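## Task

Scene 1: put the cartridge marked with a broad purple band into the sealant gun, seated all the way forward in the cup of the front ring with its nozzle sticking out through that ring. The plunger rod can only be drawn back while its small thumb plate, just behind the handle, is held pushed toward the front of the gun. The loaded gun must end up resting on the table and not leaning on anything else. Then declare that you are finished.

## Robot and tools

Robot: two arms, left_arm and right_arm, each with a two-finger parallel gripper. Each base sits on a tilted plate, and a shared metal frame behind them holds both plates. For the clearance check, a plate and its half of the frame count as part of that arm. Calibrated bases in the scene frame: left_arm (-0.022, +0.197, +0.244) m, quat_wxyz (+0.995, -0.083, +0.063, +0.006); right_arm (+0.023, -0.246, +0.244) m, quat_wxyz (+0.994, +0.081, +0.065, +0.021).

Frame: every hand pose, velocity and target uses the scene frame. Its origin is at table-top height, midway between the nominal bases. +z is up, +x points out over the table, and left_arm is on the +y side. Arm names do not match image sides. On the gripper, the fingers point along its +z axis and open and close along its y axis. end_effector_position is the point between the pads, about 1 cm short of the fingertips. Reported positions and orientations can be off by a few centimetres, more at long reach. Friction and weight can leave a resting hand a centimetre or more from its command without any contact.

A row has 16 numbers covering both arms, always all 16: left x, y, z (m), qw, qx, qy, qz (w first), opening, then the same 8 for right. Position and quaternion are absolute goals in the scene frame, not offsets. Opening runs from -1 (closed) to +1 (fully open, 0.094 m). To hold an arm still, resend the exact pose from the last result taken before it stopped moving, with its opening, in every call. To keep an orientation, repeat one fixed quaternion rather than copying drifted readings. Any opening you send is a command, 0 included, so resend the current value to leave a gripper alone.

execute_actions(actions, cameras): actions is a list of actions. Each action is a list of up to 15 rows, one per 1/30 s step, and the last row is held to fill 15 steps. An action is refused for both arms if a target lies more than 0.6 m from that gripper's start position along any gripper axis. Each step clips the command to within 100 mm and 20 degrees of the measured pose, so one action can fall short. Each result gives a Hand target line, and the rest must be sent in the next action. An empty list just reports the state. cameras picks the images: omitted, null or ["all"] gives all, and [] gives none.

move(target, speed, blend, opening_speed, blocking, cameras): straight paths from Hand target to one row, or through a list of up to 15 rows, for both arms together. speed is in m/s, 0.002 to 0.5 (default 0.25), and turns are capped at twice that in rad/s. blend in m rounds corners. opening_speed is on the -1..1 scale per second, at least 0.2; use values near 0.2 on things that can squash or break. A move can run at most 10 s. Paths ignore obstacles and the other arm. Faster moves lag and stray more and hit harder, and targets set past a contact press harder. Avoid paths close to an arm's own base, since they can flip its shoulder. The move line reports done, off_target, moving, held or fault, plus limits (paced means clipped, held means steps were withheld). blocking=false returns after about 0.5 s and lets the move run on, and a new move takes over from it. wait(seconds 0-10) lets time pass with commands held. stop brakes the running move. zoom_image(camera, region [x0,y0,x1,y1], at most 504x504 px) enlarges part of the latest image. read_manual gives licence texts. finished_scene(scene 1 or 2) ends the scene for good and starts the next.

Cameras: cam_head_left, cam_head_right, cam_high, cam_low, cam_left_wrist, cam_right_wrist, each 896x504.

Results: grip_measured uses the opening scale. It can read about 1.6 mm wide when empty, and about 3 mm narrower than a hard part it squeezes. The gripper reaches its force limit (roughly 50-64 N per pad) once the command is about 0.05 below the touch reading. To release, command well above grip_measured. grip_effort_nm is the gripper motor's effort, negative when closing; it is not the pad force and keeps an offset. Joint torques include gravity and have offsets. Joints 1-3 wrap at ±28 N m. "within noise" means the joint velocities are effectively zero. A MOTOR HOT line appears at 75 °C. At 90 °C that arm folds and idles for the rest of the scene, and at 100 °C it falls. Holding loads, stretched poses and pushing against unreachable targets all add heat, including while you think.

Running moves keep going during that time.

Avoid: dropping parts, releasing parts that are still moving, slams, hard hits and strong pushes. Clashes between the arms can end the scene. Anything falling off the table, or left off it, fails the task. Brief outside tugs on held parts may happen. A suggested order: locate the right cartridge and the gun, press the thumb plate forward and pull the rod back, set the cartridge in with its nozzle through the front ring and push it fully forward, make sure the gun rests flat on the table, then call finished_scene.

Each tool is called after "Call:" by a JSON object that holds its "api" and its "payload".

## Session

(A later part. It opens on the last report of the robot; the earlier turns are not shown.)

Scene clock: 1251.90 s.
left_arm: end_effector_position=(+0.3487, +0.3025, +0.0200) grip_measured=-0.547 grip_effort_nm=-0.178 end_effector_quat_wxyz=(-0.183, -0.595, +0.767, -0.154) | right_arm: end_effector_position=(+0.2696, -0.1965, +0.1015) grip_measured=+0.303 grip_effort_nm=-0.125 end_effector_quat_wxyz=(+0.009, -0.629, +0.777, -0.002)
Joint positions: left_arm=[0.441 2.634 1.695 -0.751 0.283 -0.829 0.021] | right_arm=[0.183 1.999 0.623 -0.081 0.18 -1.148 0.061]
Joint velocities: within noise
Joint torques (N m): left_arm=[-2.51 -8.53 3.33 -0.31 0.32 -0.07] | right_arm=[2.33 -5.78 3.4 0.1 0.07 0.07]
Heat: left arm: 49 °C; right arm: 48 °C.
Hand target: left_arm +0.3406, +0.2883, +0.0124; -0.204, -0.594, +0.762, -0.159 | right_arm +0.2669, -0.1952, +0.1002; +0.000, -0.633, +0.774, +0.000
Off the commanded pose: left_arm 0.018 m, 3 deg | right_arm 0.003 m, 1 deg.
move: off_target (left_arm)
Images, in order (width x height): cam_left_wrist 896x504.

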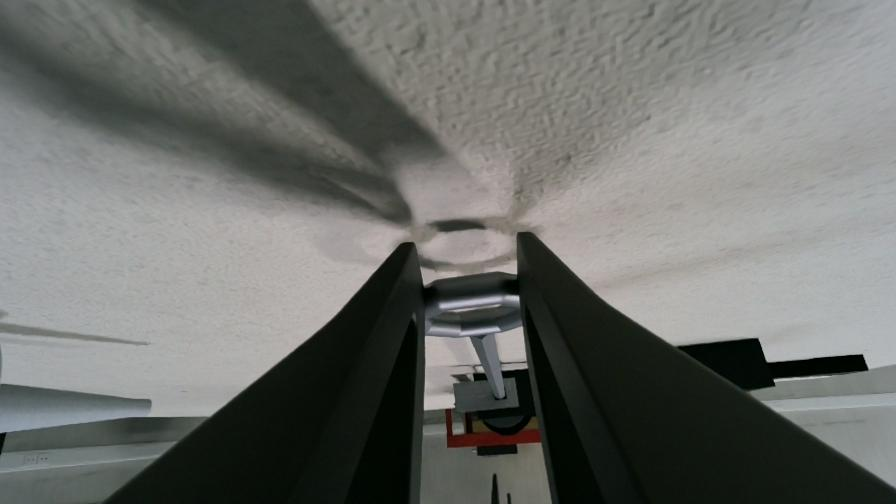

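Call:
{"api": "move", "payload": {"target": [[0.3406, 0.2883, 0.0124, -0.2043, -0.5936, 0.762, -0.159, 0.2, 0.2669,-0.1951,0.1001,0,-0.6327,0.7744,0,0.3],[0.3366, 0.2763, 0.005, -0.2043, -0.5936, 0.762, -0.159, 0.2, 0.2669,-0.1951,0.1001,0,-0.6327,0.7744,0,0.3]], "speed": 0.05, "cameras": ["cam_left_wrist"]}}

Call:
{"api": "move", "payload": {"target": [0.3366, 0.2763, 0.005, -0.2043, -0.5936, 0.762, -0.159, -0.5, 0.2669,-0.1951,0.1001,0,-0.6327,0.7744,0,0.3], "speed": 0.05, "opening_speed": 0.6, "cameras": ["cam_left_wrist"]}}

Scene clock: 1260.13 s.
left_arm: end_effector_position=(+0.3425, +0.2878, +0.0157) grip_measured=+0.197 grip_effort_nm=0.134 end_effector_quat_wxyz=(-0.191, -0.594, +0.765, -0.157) | right_arm: end_effector_position=(+0.2696, -0.1965, +0.1015) grip_measured=+0.303 grip_effort_nm=-0.125 end_effector_quat_wxyz=(+0.009, -0.629, +0.777, -0.002)
Joint positions: left_arm=[0.421 2.634 1.651 -0.717 0.295 -0.847 0.056] | right_arm=[0.183 1.999 0.623 -0.081 0.18 -1.148 0.061]
Joint velocities: within noise
Joint torques (N m): left_arm=[-2.52 -7.98 3 -0.16 0.22 -0.09] | right_arm=[2.37 -5.78 3.41 0.1 0.08 0.05]
Heat: left arm: 48 °C; right arm: 48 °C.
Hand target: left_arm +0.3361, +0.2764, +0.0055; -0.204, -0.594, +0.762, -0.159 | right_arm +0.2669, -0.1952, +0.1002; +0.000, -0.633, +0.774, +0.000
Off the commanded pose: left_arm 0.017 m, 2 deg | right_arm 0.003 m, 1 deg.
move: off_target (left_arm)
Images, in order (width x height): cam_left_wrist 896x504.

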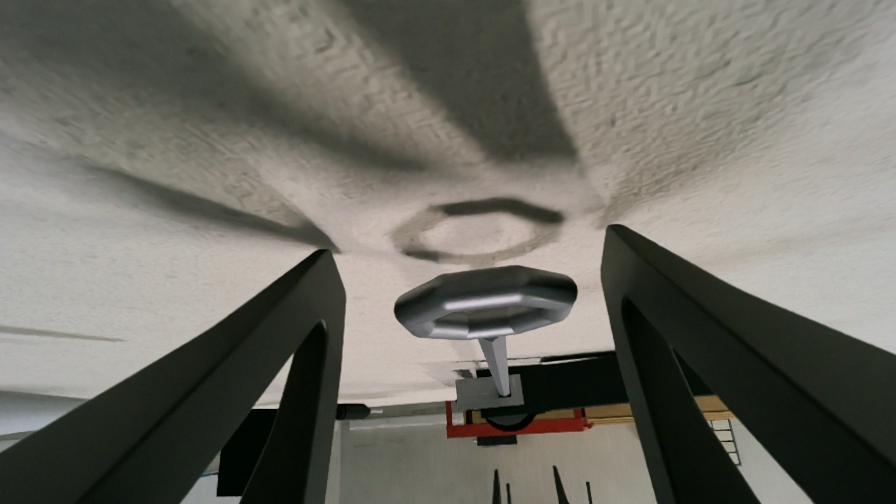

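Scene clock: 1261.50 s.
left_arm: end_effector_position=(+0.3443, +0.2876, +0.0156) grip_measured=-0.261 grip_effort_nm=-1.018 end_effector_quat_wxyz=(-0.189, -0.594, +0.765, -0.161) | right_arm: end_effector_position=(+0.2695, -0.1965, +0.1015) grip_measured=+0.303 grip_effort_nm=-0.125 end_effector_quat_wxyz=(+0.009, -0.629, +0.777, -0.002)
Joint positions: left_arm=[0.421 2.634 1.651 -0.711 0.301 -0.848 0.035] | right_arm=[0.183 1.999 0.623 -0.081 0.18 -1.148 0.061]
Joint velocities: within noise
Joint torques (N m): left_arm=[-2.5 -8.09 3.1 -0.19 0.19 -0.1] | right_arm=[2.32 -5.83 3.4 0.08 0.08 0.07]
Heat: left arm: 48 °C; right arm: 48 °C.
Hand target: left_arm +0.3362, +0.2764, +0.0055; -0.204, -0.594, +0.762, -0.159 | right_arm +0.2668, -0.1952, +0.1002; +0.000, -0.633, +0.774, +0.000
Off the commanded pose: left_arm 0.017 m, 2 deg | right_arm 0.003 m, 1 deg.
move: off_target (left_arm)
Images, in order (width x height): cam_left_wrist 896x504.

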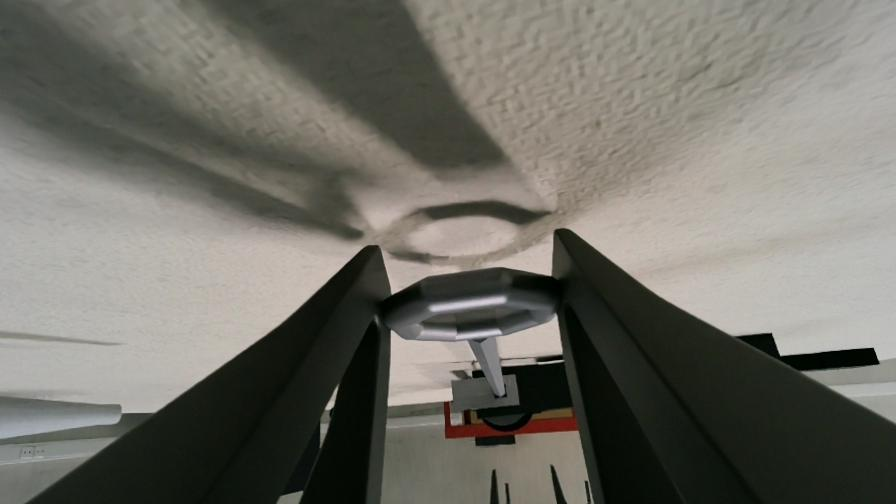

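Call:
{"api": "move", "payload": {"target": [0.3366, 0.2763, 0.005, -0.2043, -0.5936, 0.762, -0.159, -0.5, 0.262,-0.200,0.055,0,-0.6327,0.7744,0,0.3], "speed": 0.08, "cameras": ["cam_right_wrist"]}}

Scene clock: 1266.77 s.
left_arm: end_effector_position=(+0.3443, +0.2876, +0.0156) grip_measured=-0.261 grip_effort_nm=-1.023 end_effector_quat_wxyz=(-0.189, -0.594, +0.765, -0.161) | right_arm: end_effector_position=(+0.2591, -0.1987, +0.0581) grip_measured=+0.303 grip_effort_nm=-0.125 end_effector_quat_wxyz=(-0.002, -0.634, +0.774, +0.002)
Joint positions: left_arm=[0.421 2.634 1.651 -0.711 0.301 -0.848 0.035] | right_arm=[0.152 2.2 0.628 0.097 0.18 -1.186 0.061]
Joint velocities: within noise
Joint torques (N m): left_arm=[-2.3 -8.01 2.88 -0.2 0.2 -0.09] | right_arm=[0.81 -6.09 1.99 0.36 0.03 -0.05]
Heat: left arm: 48 °C; right arm: 48 °C.
Hand target: left_arm +0.3362, +0.2764, +0.0055; -0.204, -0.594, +0.762, -0.159 | right_arm +0.2619, -0.2001, +0.0551; +0.000, -0.633, +0.774, +0.000
Off the commanded pose: left_arm 0.017 m, 2 deg | right_arm 0.004 m, 0 deg.
move: off_target (left_arm)
Images, in order (width x height): cam_right_wrist 896x504.

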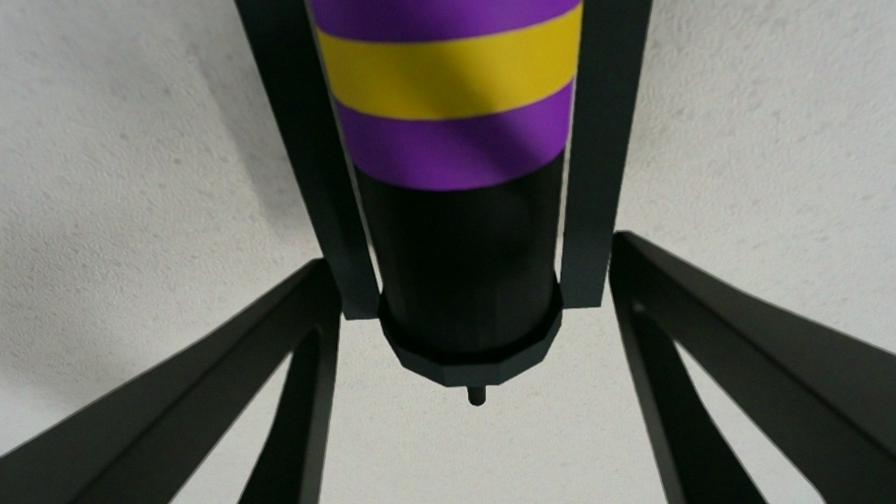

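Call:
{"api": "move", "payload": {"target": [0.3366, 0.2763, 0.005, -0.2043, -0.5936, 0.762, -0.159, -0.5, 0.263,-0.199,0.031,0,-0.6327,0.7744,0,0.3], "speed": 0.04, "cameras": ["cam_right_wrist"]}}

Call:
{"api": "move", "payload": {"target": [0.3366, 0.2763, 0.005, -0.2043, -0.5936, 0.762, -0.159, -0.5, 0.263,-0.199,0.031,0,-0.6327,0.7744,0,-0.15], "speed": 0.04, "opening_speed": 0.4, "cameras": ["cam_right_wrist"]}}

Scene clock: 1271.20 s.
left_arm: end_effector_position=(+0.3443, +0.2876, +0.0156) grip_measured=-0.261 grip_effort_nm=-1.028 end_effector_quat_wxyz=(-0.189, -0.594, +0.765, -0.161) | right_arm: end_effector_position=(+0.2581, -0.1984, +0.0362) grip_measured=+0.302 grip_effort_nm=-0.100 end_effector_quat_wxyz=(-0.007, -0.634, +0.773, +0.004)
Joint positions: left_arm=[0.421 2.634 1.651 -0.711 0.301 -0.848 0.035] | right_arm=[0.14 2.306 0.661 0.163 0.181 -1.199 0.061]
Joint velocities: within noise
Joint torques (N m): left_arm=[-2.4 -8.14 2.82 -0.18 0.19 -0.08] | right_arm=[0.77 -5.68 1.72 0.53 0.01 -0.05]
Heat: left arm: 48 °C; right arm: 48 °C.
Hand target: left_arm +0.3362, +0.2764, +0.0054; -0.204, -0.594, +0.762, -0.159 | right_arm +0.2628, -0.1991, +0.0313; +0.000, -0.633, +0.774, +0.000
Off the commanded pose: left_arm 0.017 m, 2 deg | right_arm 0.007 m, 1 deg.
move: off_target (left_arm)
Images, in order (width x height): cam_right_wrist 896x504.

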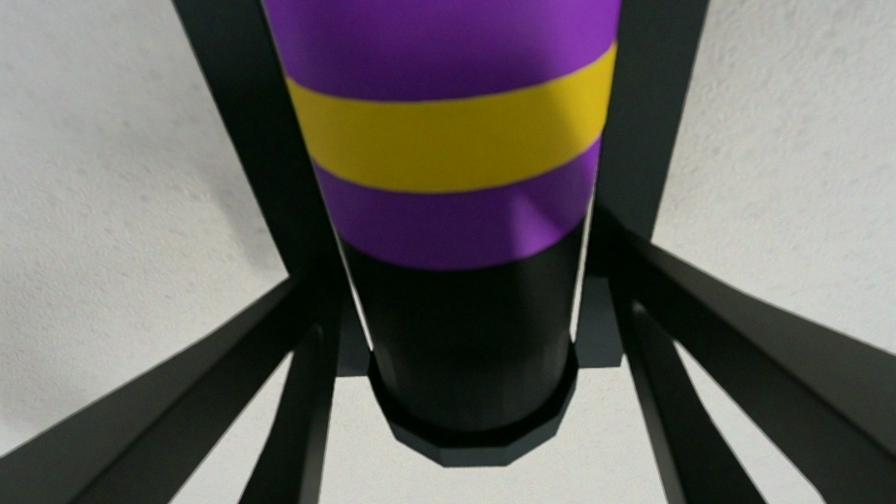

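Scene clock: 1272.53 s.
left_arm: end_effector_position=(+0.3443, +0.2876, +0.0156) grip_measured=-0.261 grip_effort_nm=-1.028 end_effector_quat_wxyz=(-0.189, -0.594, +0.765, -0.161) | right_arm: end_effector_position=(+0.2585, -0.1986, +0.0361) grip_measured=-0.011 grip_effort_nm=-0.994 end_effector_quat_wxyz=(-0.007, -0.635, +0.772, +0.003)
Joint positions: left_arm=[0.421 2.634 1.651 -0.711 0.301 -0.848 0.035] | right_arm=[0.14 2.306 0.661 0.163 0.182 -1.201 0.046]
Joint velocities: within noise
Joint torques (N m): left_arm=[-2.44 -8.02 2.81 -0.17 0.22 -0.11] | right_arm=[0.79 -5.65 1.59 0.53 0 -0.09]
Heat: left arm: 48 °C; right arm: 47 °C.
Hand target: left_arm +0.3362, +0.2764, +0.0054; -0.204, -0.594, +0.762, -0.159 | right_arm +0.2630, -0.1991, +0.0313; +0.000, -0.633, +0.774, +0.000
Off the commanded pose: left_arm 0.017 m, 2 deg | right_arm 0.007 m, 1 deg.
move: off_target (left_arm)
Images, in order (width x height): cam_right_wrist 896x504.

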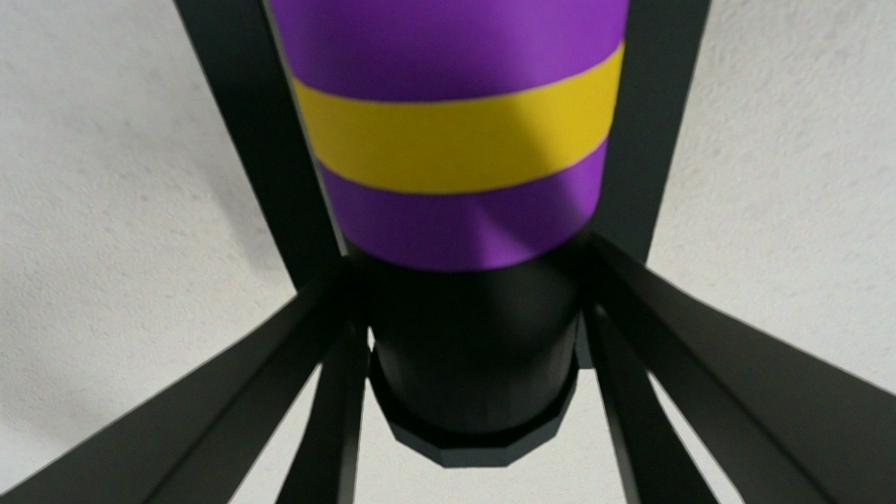

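Call:
{"api": "move", "payload": {"target": [[0.3366, 0.2763, 0.005, -0.2043, -0.5936, 0.762, -0.159, -0.5, 0.263,-0.199,0.043,0,-0.6327,0.7744,0,-0.15],[0.3406, 0.2963, 0.008, -0.2043, -0.5936, 0.762, -0.159, -0.5, 0.258,-0.222,0.043,0,-0.6327,0.7744,0,-0.15]], "speed": 0.04, "cameras": ["cam_right_wrist","cam_left_wrist"]}}

Scene clock: 1276.90 s.
left_arm: end_effector_position=(+0.3427, +0.2827, +0.0157) grip_measured=-0.261 grip_effort_nm=-1.028 end_effector_quat_wxyz=(-0.209, -0.591, +0.760, -0.172) | right_arm: end_effector_position=(+0.2572, -0.2081, +0.0375) grip_measured=-0.014 grip_effort_nm=-1.009 end_effector_quat_wxyz=(+0.013, -0.638, +0.770, +0.018)
Joint positions: left_arm=[0.425 2.661 1.691 -0.764 0.332 -0.835 0.035] | right_arm=[0.069 2.284 0.624 0.207 0.128 -1.282 0.046]
Joint velocities: within noise
Joint torques (N m): left_arm=[0.32 -8.81 6.19 -0.38 -0.11 0.22] | right_arm=[-0.16 -10.13 -0.21 0.08 0.38 -0.05]
Heat: left arm: 48 °C; right arm: 48 °C.
Hand target: left_arm +0.3404, +0.2962, +0.0084; -0.204, -0.594, +0.762, -0.159 | right_arm +0.2578, -0.2216, +0.0425; +0.000, -0.633, +0.774, +0.000
Off the commanded pose: left_arm 0.016 m, 2 deg | right_arm 0.015 m, 3 deg.
move: off_target (left_arm, right_arm)
Images, in order (width x height): cam_left_wrist 896x504, cam_right_wrist 896x504.

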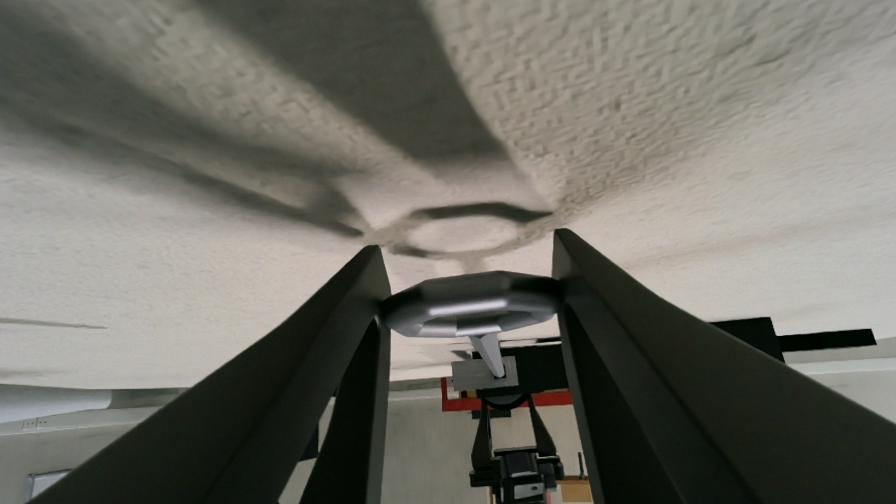

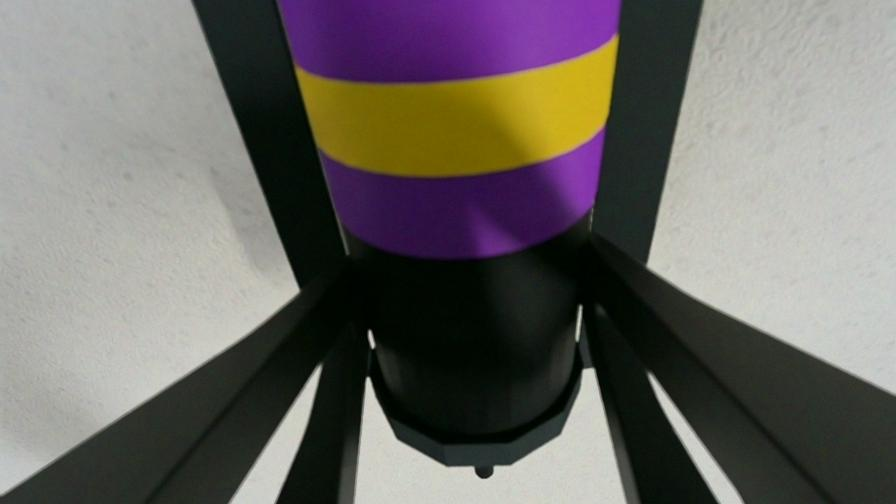

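Call:
{"api": "move", "payload": {"target": [0.3446, 0.3163, 0.008, -0.2043, -0.5936, 0.762, -0.159, -0.5, 0.254,-0.242,0.045,0,-0.6327,0.7744,0,-0.15], "speed": 0.04, "cameras": ["cam_right_wrist","cam_left_wrist"]}}

Scene clock: 1282.07 s.
left_arm: end_effector_position=(+0.3390, +0.2826, +0.0199) grip_measured=-0.261 grip_effort_nm=-1.033 end_effector_quat_wxyz=(-0.241, -0.591, +0.748, -0.184) | right_arm: end_effector_position=(+0.2555, -0.2147, +0.0397) grip_measured=-0.015 grip_effort_nm=-1.009 end_effector_quat_wxyz=(+0.034, -0.641, +0.766, +0.037)
Joint positions: left_arm=[0.442 2.696 1.761 -0.865 0.366 -0.817 0.035] | right_arm=[0.001 2.261 0.595 0.231 0.063 -1.362 0.046]
Joint velocities: within noise
Joint torques (N m): left_arm=[2.07 -9.76 7.38 -0.18 -0.46 0.37] | right_arm=[-1.25 -10.52 -0.5 0.05 0.87 -0.05]
Heat: left arm: 48 °C; right arm: 49 °C.
Hand target: left_arm +0.3435, +0.3159, +0.0100; -0.205, -0.595, +0.761, -0.158 | right_arm +0.2536, -0.2403, +0.0445; +0.001, -0.633, +0.774, +0.001
Off the commanded pose: left_arm 0.036 m, 5 deg | right_arm 0.028 m, 6 deg.
move: off_target (left_arm, right_arm)
Images, in order (width x height): cam_left_wrist 896x504, cam_right_wrist 896x504.

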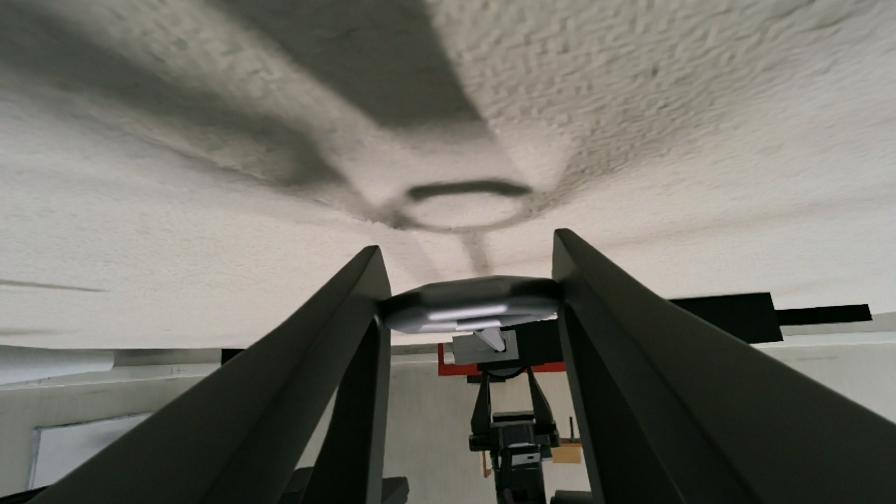

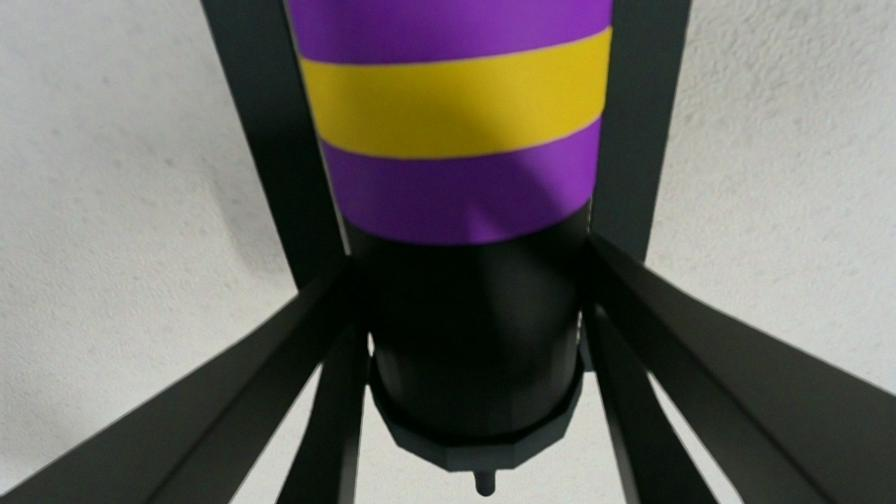

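Call:
{"api": "move", "payload": {"target": [[0.3486, 0.3363, 0.008, -0.2043, -0.5936, 0.762, -0.159, -0.5, 0.250,-0.262,0.045,0,-0.6327,0.7744,0,-0.15],[0.3486, 0.3363, 0.008, -0.2043, -0.5936, 0.762, -0.159, -0.5, 0.250,-0.262,0.035,0,-0.6327,0.7744,0,-0.15],[0.3486, 0.3363, 0.008, -0.2043, -0.5936, 0.762, -0.159, -0.5, 0.250,-0.262,0.052,0,-0.6327,0.7744,0,-0.15]], "speed": 0.04, "blend": 0.003, "cameras": ["cam_right_wrist","cam_left_wrist"]}}

Scene clock: 1289.27 s.
left_arm: end_effector_position=(+0.3314, +0.2801, +0.0292) grip_measured=-0.262 grip_effort_nm=-1.028 end_effector_quat_wxyz=(-0.283, -0.587, +0.734, -0.190) | right_arm: end_effector_position=(+0.2567, -0.2207, +0.0489) grip_measured=-0.017 grip_effort_nm=-1.009 end_effector_quat_wxyz=(+0.066, -0.643, +0.761, +0.054)
Joint positions: left_arm=[0.455 2.73 1.837 -0.999 0.394 -0.794 0.035] | right_arm=[-0.069 2.208 0.557 0.245 -0.014 -1.442 0.046]
Joint velocities: within noise
Joint torques (N m): left_arm=[4.03 -10.54 8.9 0.1 -0.82 0.42] | right_arm=[-2.04 -10.58 -0.18 -0.16 1.42 -0.05]
Heat: left arm: 48 °C; right arm: 49 °C.
Hand target: left_arm +0.3461, +0.3361, +0.0145; -0.207, -0.597, +0.759, -0.156 | right_arm +0.2494, -0.2584, +0.0523; +0.004, -0.633, +0.774, +0.002
Off the commanded pose: left_arm 0.062 m, 10 deg | right_arm 0.042 m, 10 deg.
move: off_target (left_arm, right_arm)
Images, in order (width x height): cam_left_wrist 896x504, cam_right_wrist 896x504.

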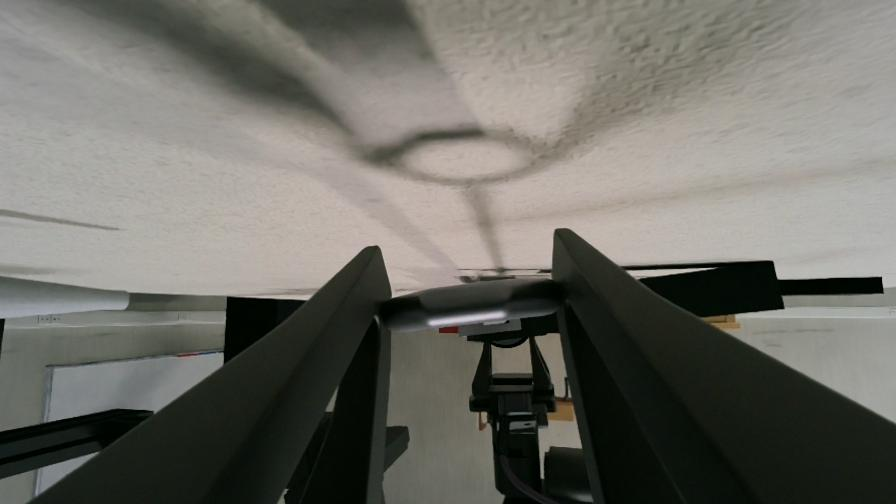

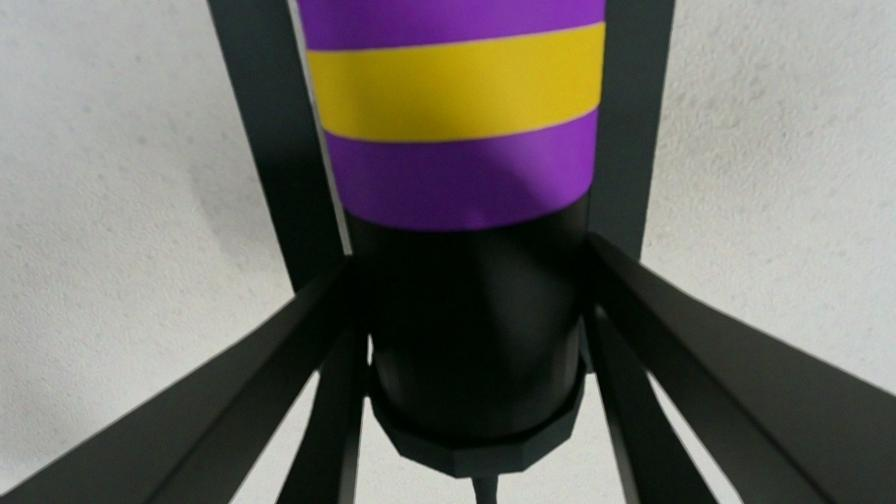

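Call:
{"api": "move", "payload": {"target": [[0.3396, 0.2923, 0.008, -0.2043, -0.5936, 0.762, -0.159, -0.5, 0.259,-0.217,0.040,0,-0.6327,0.7744,0,-0.15],[0.3366, 0.277, 0.005, -0.2043, -0.5936, 0.762, -0.159, -0.5, 0.260,-0.208,0.033,0,-0.6327,0.7744,0,-0.15]], "speed": 0.04, "cameras": ["cam_right_wrist","cam_left_wrist"]}}

Call:
{"api": "move", "payload": {"target": [0.3366, 0.277, 0.005, -0.2043, -0.5936, 0.762, -0.159, -0.5, 0.260,-0.208,0.033,0,-0.6327,0.7744,0,0.3], "speed": 0.04, "opening_speed": 0.5, "cameras": ["cam_right_wrist"]}}

Call:
{"api": "move", "payload": {"target": [[0.3366, 0.277, 0.005, -0.2043, -0.5936, 0.762, -0.159, -0.5, 0.262,-0.206,0.10,0,-0.6327,0.7744,0,0.3],[0.3366, 0.277, 0.005, -0.2043, -0.5936, 0.762, -0.159, -0.5, 0.2523,-0.2307,0.0985,0,-0.6327,0.7744,0,1]], "speed": 0.08, "cameras": ["cam_right_wrist"]}}

Call:
{"api": "zoom_image", "payload": {"camera": "cam_right_wrist", "region": [340, 50, 600, 250]}}

Scene clock: 1296.93 s.
left_arm: end_effector_position=(+0.3295, +0.2761, +0.0116) grip_measured=-0.262 grip_effort_nm=-1.028 end_effector_quat_wxyz=(-0.232, -0.592, +0.750, -0.181) | right_arm: end_effector_position=(+0.2573, -0.2130, +0.0374) grip_measured=-0.017 grip_effort_nm=-1.009 end_effector_quat_wxyz=(-0.004, -0.636, +0.771, +0.000)
Joint positions: left_arm=[0.437 2.678 1.673 -0.775 0.358 -0.825 0.035] | right_arm=[0.084 2.287 0.631 0.192 0.178 -1.262 0.046]
Joint velocities: within noise
Joint torques (N m): left_arm=[-3.64 -10.8 1.61 0.15 -0.26 -0.33] | right_arm=[2.7 -5.34 1.96 0.36 -0.03 0.24]
Heat: left arm: 48 °C; right arm: 50 °C.
Hand target: left_arm +0.3369, +0.2771, +0.0057; -0.206, -0.593, +0.761, -0.160 | right_arm +0.2599, -0.2080, +0.0332; +0.000, -0.633, +0.774, +0.000
Off the commanded pose: left_arm 0.010 m, 4 deg | right_arm 0.007 m, 1 deg.
move: off_target (left_arm)
Images, in order (width x height): cam_left_wrist 896x504, cam_right_wrist 896x504.

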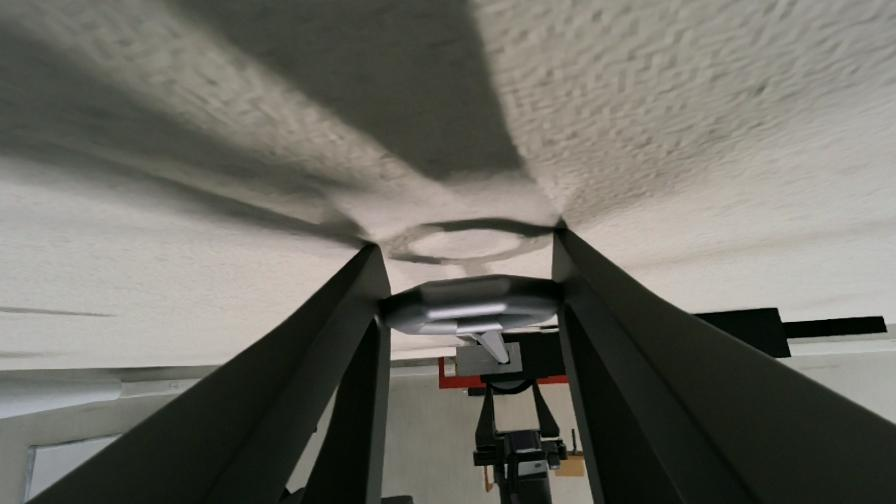

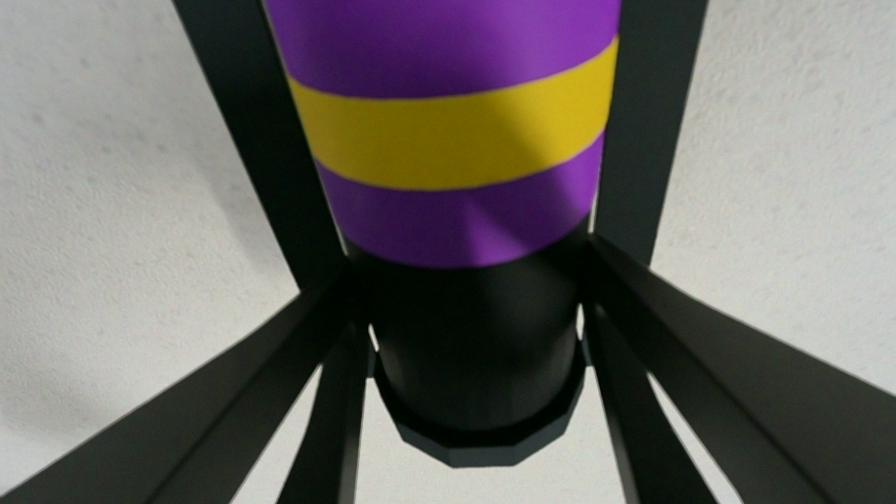

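Scene clock: 1298.03 s.
left_arm: end_effector_position=(+0.3295, +0.2761, +0.0116) grip_measured=-0.262 grip_effort_nm=-1.033 end_effector_quat_wxyz=(-0.232, -0.592, +0.750, -0.181) | right_arm: end_effector_position=(+0.2521, -0.2117, +0.0376) grip_measured=+0.297 grip_effort_nm=0.198 end_effector_quat_wxyz=(-0.012, -0.634, +0.774, +0.006)
Joint positions: left_arm=[0.437 2.678 1.673 -0.775 0.358 -0.826 0.035] | right_arm=[0.092 2.287 0.631 0.172 0.178 -1.244 0.061]
Joint velocities: within noise
Joint torques (N m): left_arm=[-3.59 -10.77 1.66 0.14 -0.25 -0.32] | right_arm=[2.13 -5.45 2.03 0.57 -0.01 0.05]
Heat: left arm: 49 °C; right arm: 50 °C.
Hand target: left_arm +0.3369, +0.2771, +0.0057; -0.206, -0.593, +0.761, -0.160 | right_arm +0.2598, -0.2080, +0.0334; +0.000, -0.633, +0.774, +0.000
Off the commanded pose: left_arm 0.010 m, 4 deg | right_arm 0.010 m, 2 deg.
move: off_target (left_arm)
Images, in order (width x height): cam_right_wrist 896x504.

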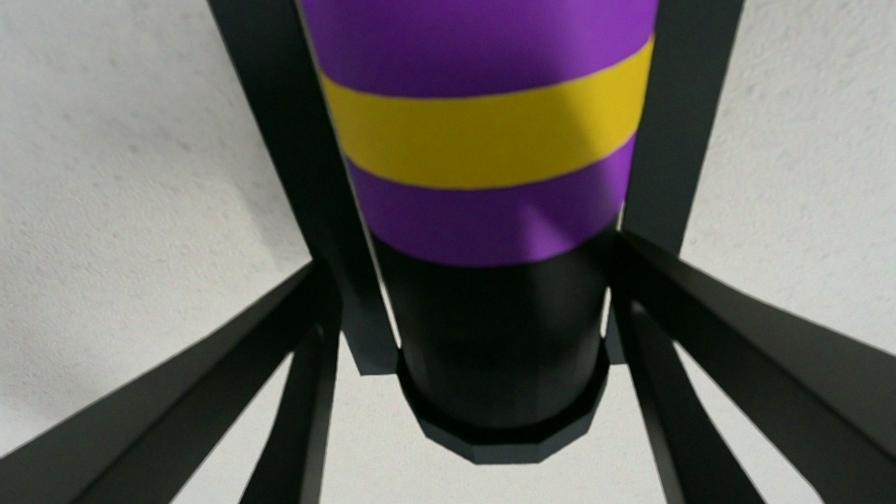

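Scene clock: 1300.40 s.
left_arm: end_effector_position=(+0.3295, +0.2761, +0.0116) grip_measured=-0.262 grip_effort_nm=-1.033 end_effector_quat_wxyz=(-0.232, -0.592, +0.750, -0.181) | right_arm: end_effector_position=(+0.2505, -0.2298, +0.0944) grip_measured=+0.997 grip_effort_nm=0.173 end_effector_quat_wxyz=(-0.005, -0.634, +0.774, +0.000)
Joint positions: left_arm=[0.437 2.678 1.673 -0.775 0.358 -0.826 0.035] | right_arm=[0.061 1.979 0.543 -0.025 0.178 -1.278 0.094]
Joint velocities: within noise
Joint torques (N m): left_arm=[-3.55 -10.88 1.61 0.14 -0.26 -0.33] | right_arm=[0.73 -8.32 1.7 0.13 -0.07 -0.06]
Heat: left arm: 50 °C; right arm: 50 °C.
Hand target: left_arm +0.3369, +0.2770, +0.0057; -0.206, -0.593, +0.761, -0.160 | right_arm +0.2523, -0.2306, +0.0984; +0.000, -0.633, +0.774, +0.000
Off the commanded pose: left_arm 0.010 m, 4 deg | right_arm 0.005 m, 1 deg.
move: off_target (left_arm)
Images, in order (width x height): cam_right_wrist 896x504.

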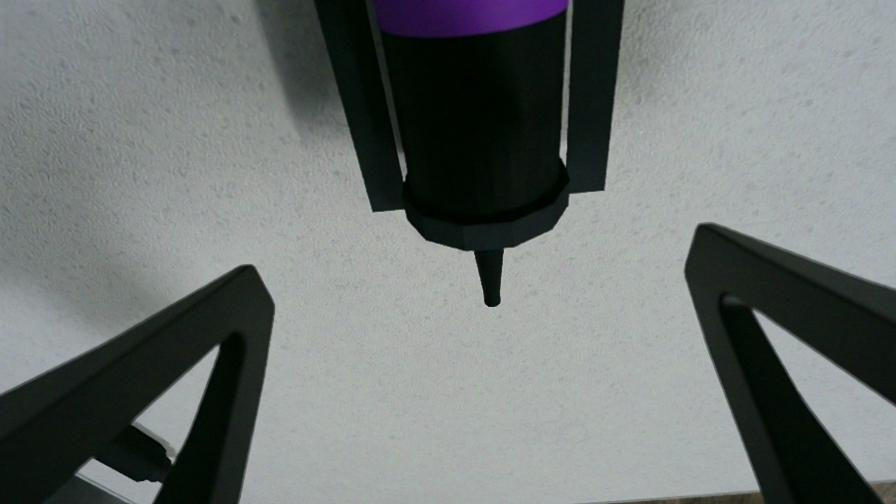

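Scaled by 1.938 from the camera's 896x504 image, which has a finer 1280x720 frame.

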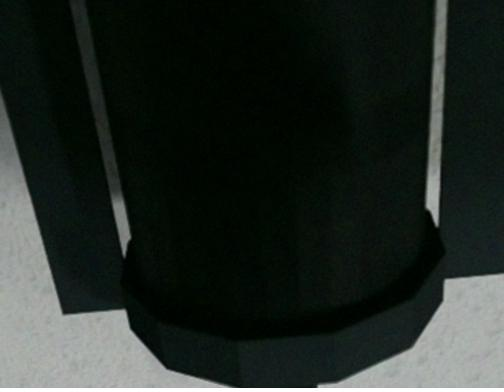

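Call:
{"api": "move", "payload": {"target": [0.3366, 0.277, 0.005, -0.2043, -0.5936, 0.762, -0.159, -0.5, 0.2487,-0.2475,0.106,0,-0.6327,0.7744,0,1], "speed": 0.08, "cameras": ["cam_right_wrist"]}}

Call:
{"api": "zoom_image", "payload": {"camera": "cam_right_wrist", "region": [340, 50, 600, 290]}}

Scene clock: 1304.40 s.
left_arm: end_effector_position=(+0.3295, +0.2761, +0.0116) grip_measured=-0.262 grip_effort_nm=-1.028 end_effector_quat_wxyz=(-0.232, -0.592, +0.750, -0.181) | right_arm: end_effector_position=(+0.2512, -0.2478, +0.1024) grip_measured=+0.997 grip_effort_nm=0.173 end_effector_quat_wxyz=(-0.003, -0.633, +0.774, -0.007)
Joint positions: left_arm=[0.437 2.678 1.673 -0.775 0.358 -0.826 0.035] | right_arm=[-0.006 1.917 0.521 -0.04 0.178 -1.346 0.094]
Joint velocities: within noise
Joint torques (N m): left_arm=[-3.69 -10.81 1.65 0.17 -0.26 -0.33] | right_arm=[0.44 -8.09 1.78 0.05 -0.13 -0.04]
Heat: left arm: 51 °C; right arm: 50 °C.
Hand target: left_arm +0.3369, +0.2770, +0.0057; -0.206, -0.593, +0.761, -0.160 | right_arm +0.2486, -0.2475, +0.1058; +0.000, -0.633, +0.774, +0.000
Off the commanded pose: left_arm 0.010 m, 4 deg | right_arm 0.004 m, 1 deg.
move: off_target (left_arm)
Images, in order (width x height): cam_right_wrist 896x504.

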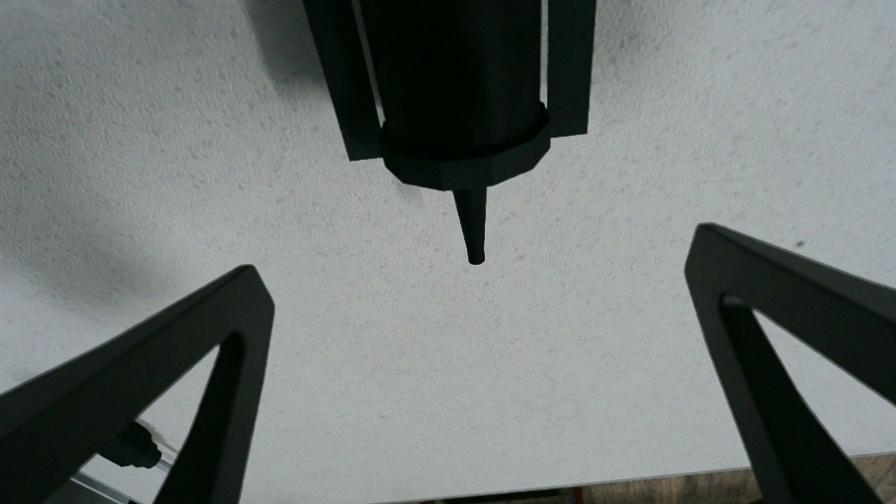

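Scaled by 1.938 from the camera's 896x504 image, which has a finer 1280x720 frame.

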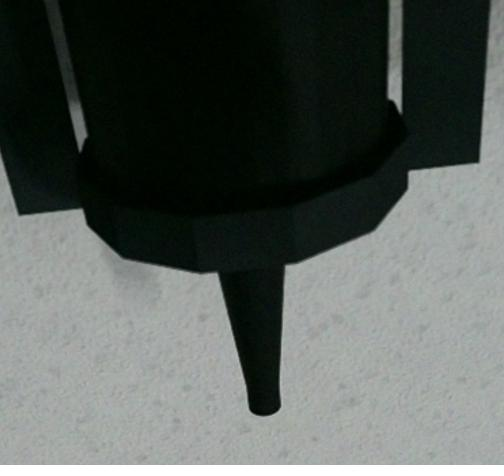

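Call:
{"api": "move", "payload": {"target": [[0.3336, 0.270, 0.005, -0.2043, -0.5936, 0.762, -0.159, -0.5, 0.246,-0.27,0.15,0,0.7744,0.6327,0,1],[0.3336, 0.270, 0.005, -0.2043, -0.5936, 0.762, -0.159, -0.5, 0.246,-0.290,0.085,0,0.7744,0.6327,0,1]], "speed": [0.5,0.15], "cameras": ["cam_right_wrist","cam_left_wrist","cam_high"]}}

Scene clock: 1328.37 s.
left_arm: end_effector_position=(+0.3290, +0.2754, +0.0117) grip_measured=-0.262 grip_effort_nm=-1.028 end_effector_quat_wxyz=(-0.222, -0.595, +0.753, -0.174) | right_arm: end_effector_position=(+0.2461, -0.2895, +0.0882) grip_measured=+0.997 grip_effort_nm=0.159 end_effector_quat_wxyz=(+0.003, +0.774, +0.634, -0.001)
Joint positions: left_arm=[0.429 2.658 1.637 -0.738 0.343 -0.84 0.035] | right_arm=[-0.211 1.954 0.511 0.035 0.139 1.589 0.094]
Joint velocities: within noise
Joint torques (N m): left_arm=[-4.07 -10.32 1.31 0.09 -0.12 -0.3] | right_arm=[0.28 -4.93 2.06 0.37 -0.05 -0.07]
Heat: left arm: 53 °C; right arm: 51 °C.
Hand target: left_arm +0.3337, +0.2701, +0.0055; -0.205, -0.593, +0.762, -0.160 | right_arm +0.2459, -0.2900, +0.0851; +0.000, +0.774, +0.633, +0.000
Off the commanded pose: left_arm 0.010 m, 3 deg | right_arm 0.003 m, 0 deg.
move: off_target (left_arm)
Images, in order (width x height): cam_high 896x504, cam_left_wrist 896x504, cam_right_wrist 896x504.

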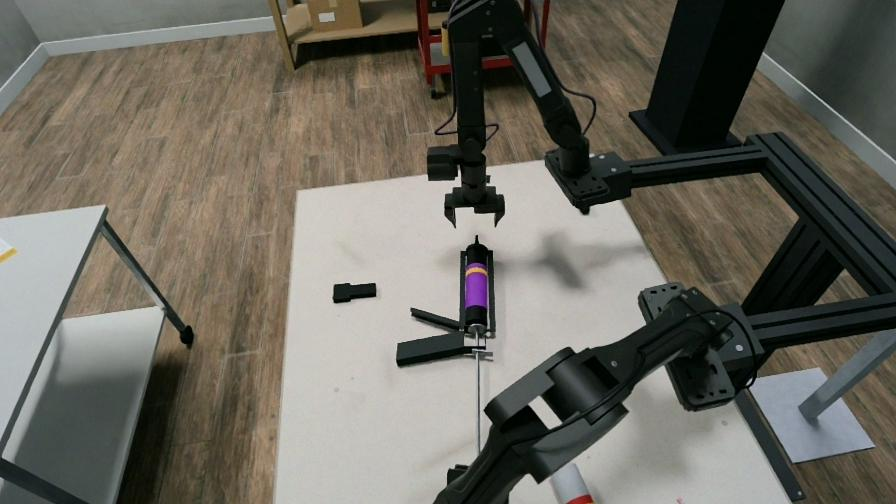

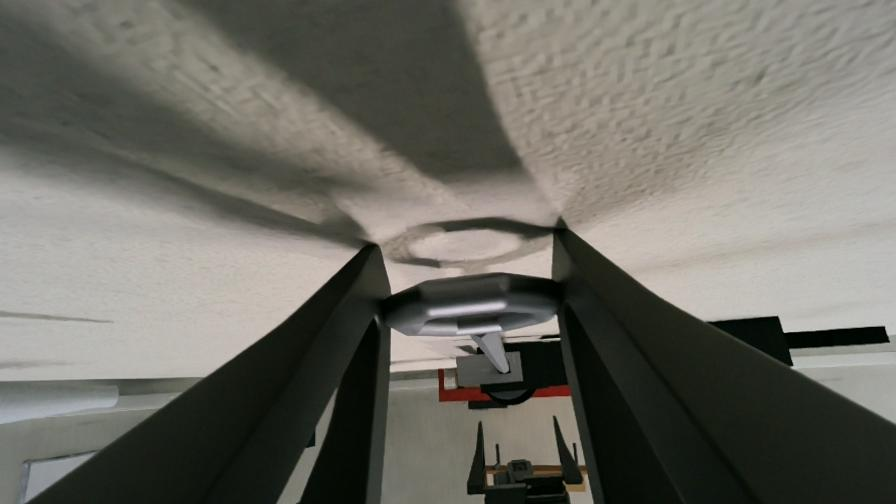

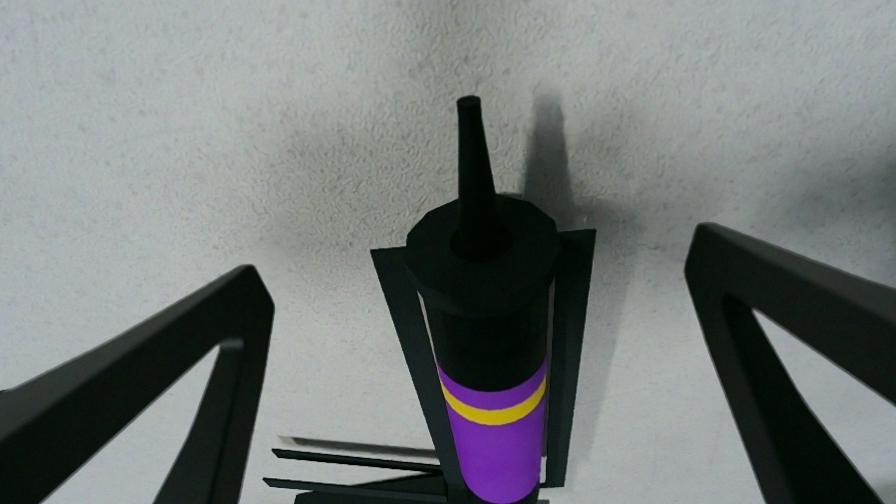

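Call:
{"api": "zoom_image", "payload": {"camera": "cam_right_wrist", "region": [390, 170, 590, 320]}}

Scaled by 2.520 from the camera's 896x504 image, which has a finer 1280x720 frame.

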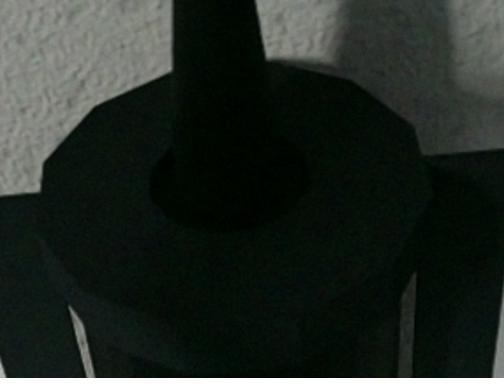

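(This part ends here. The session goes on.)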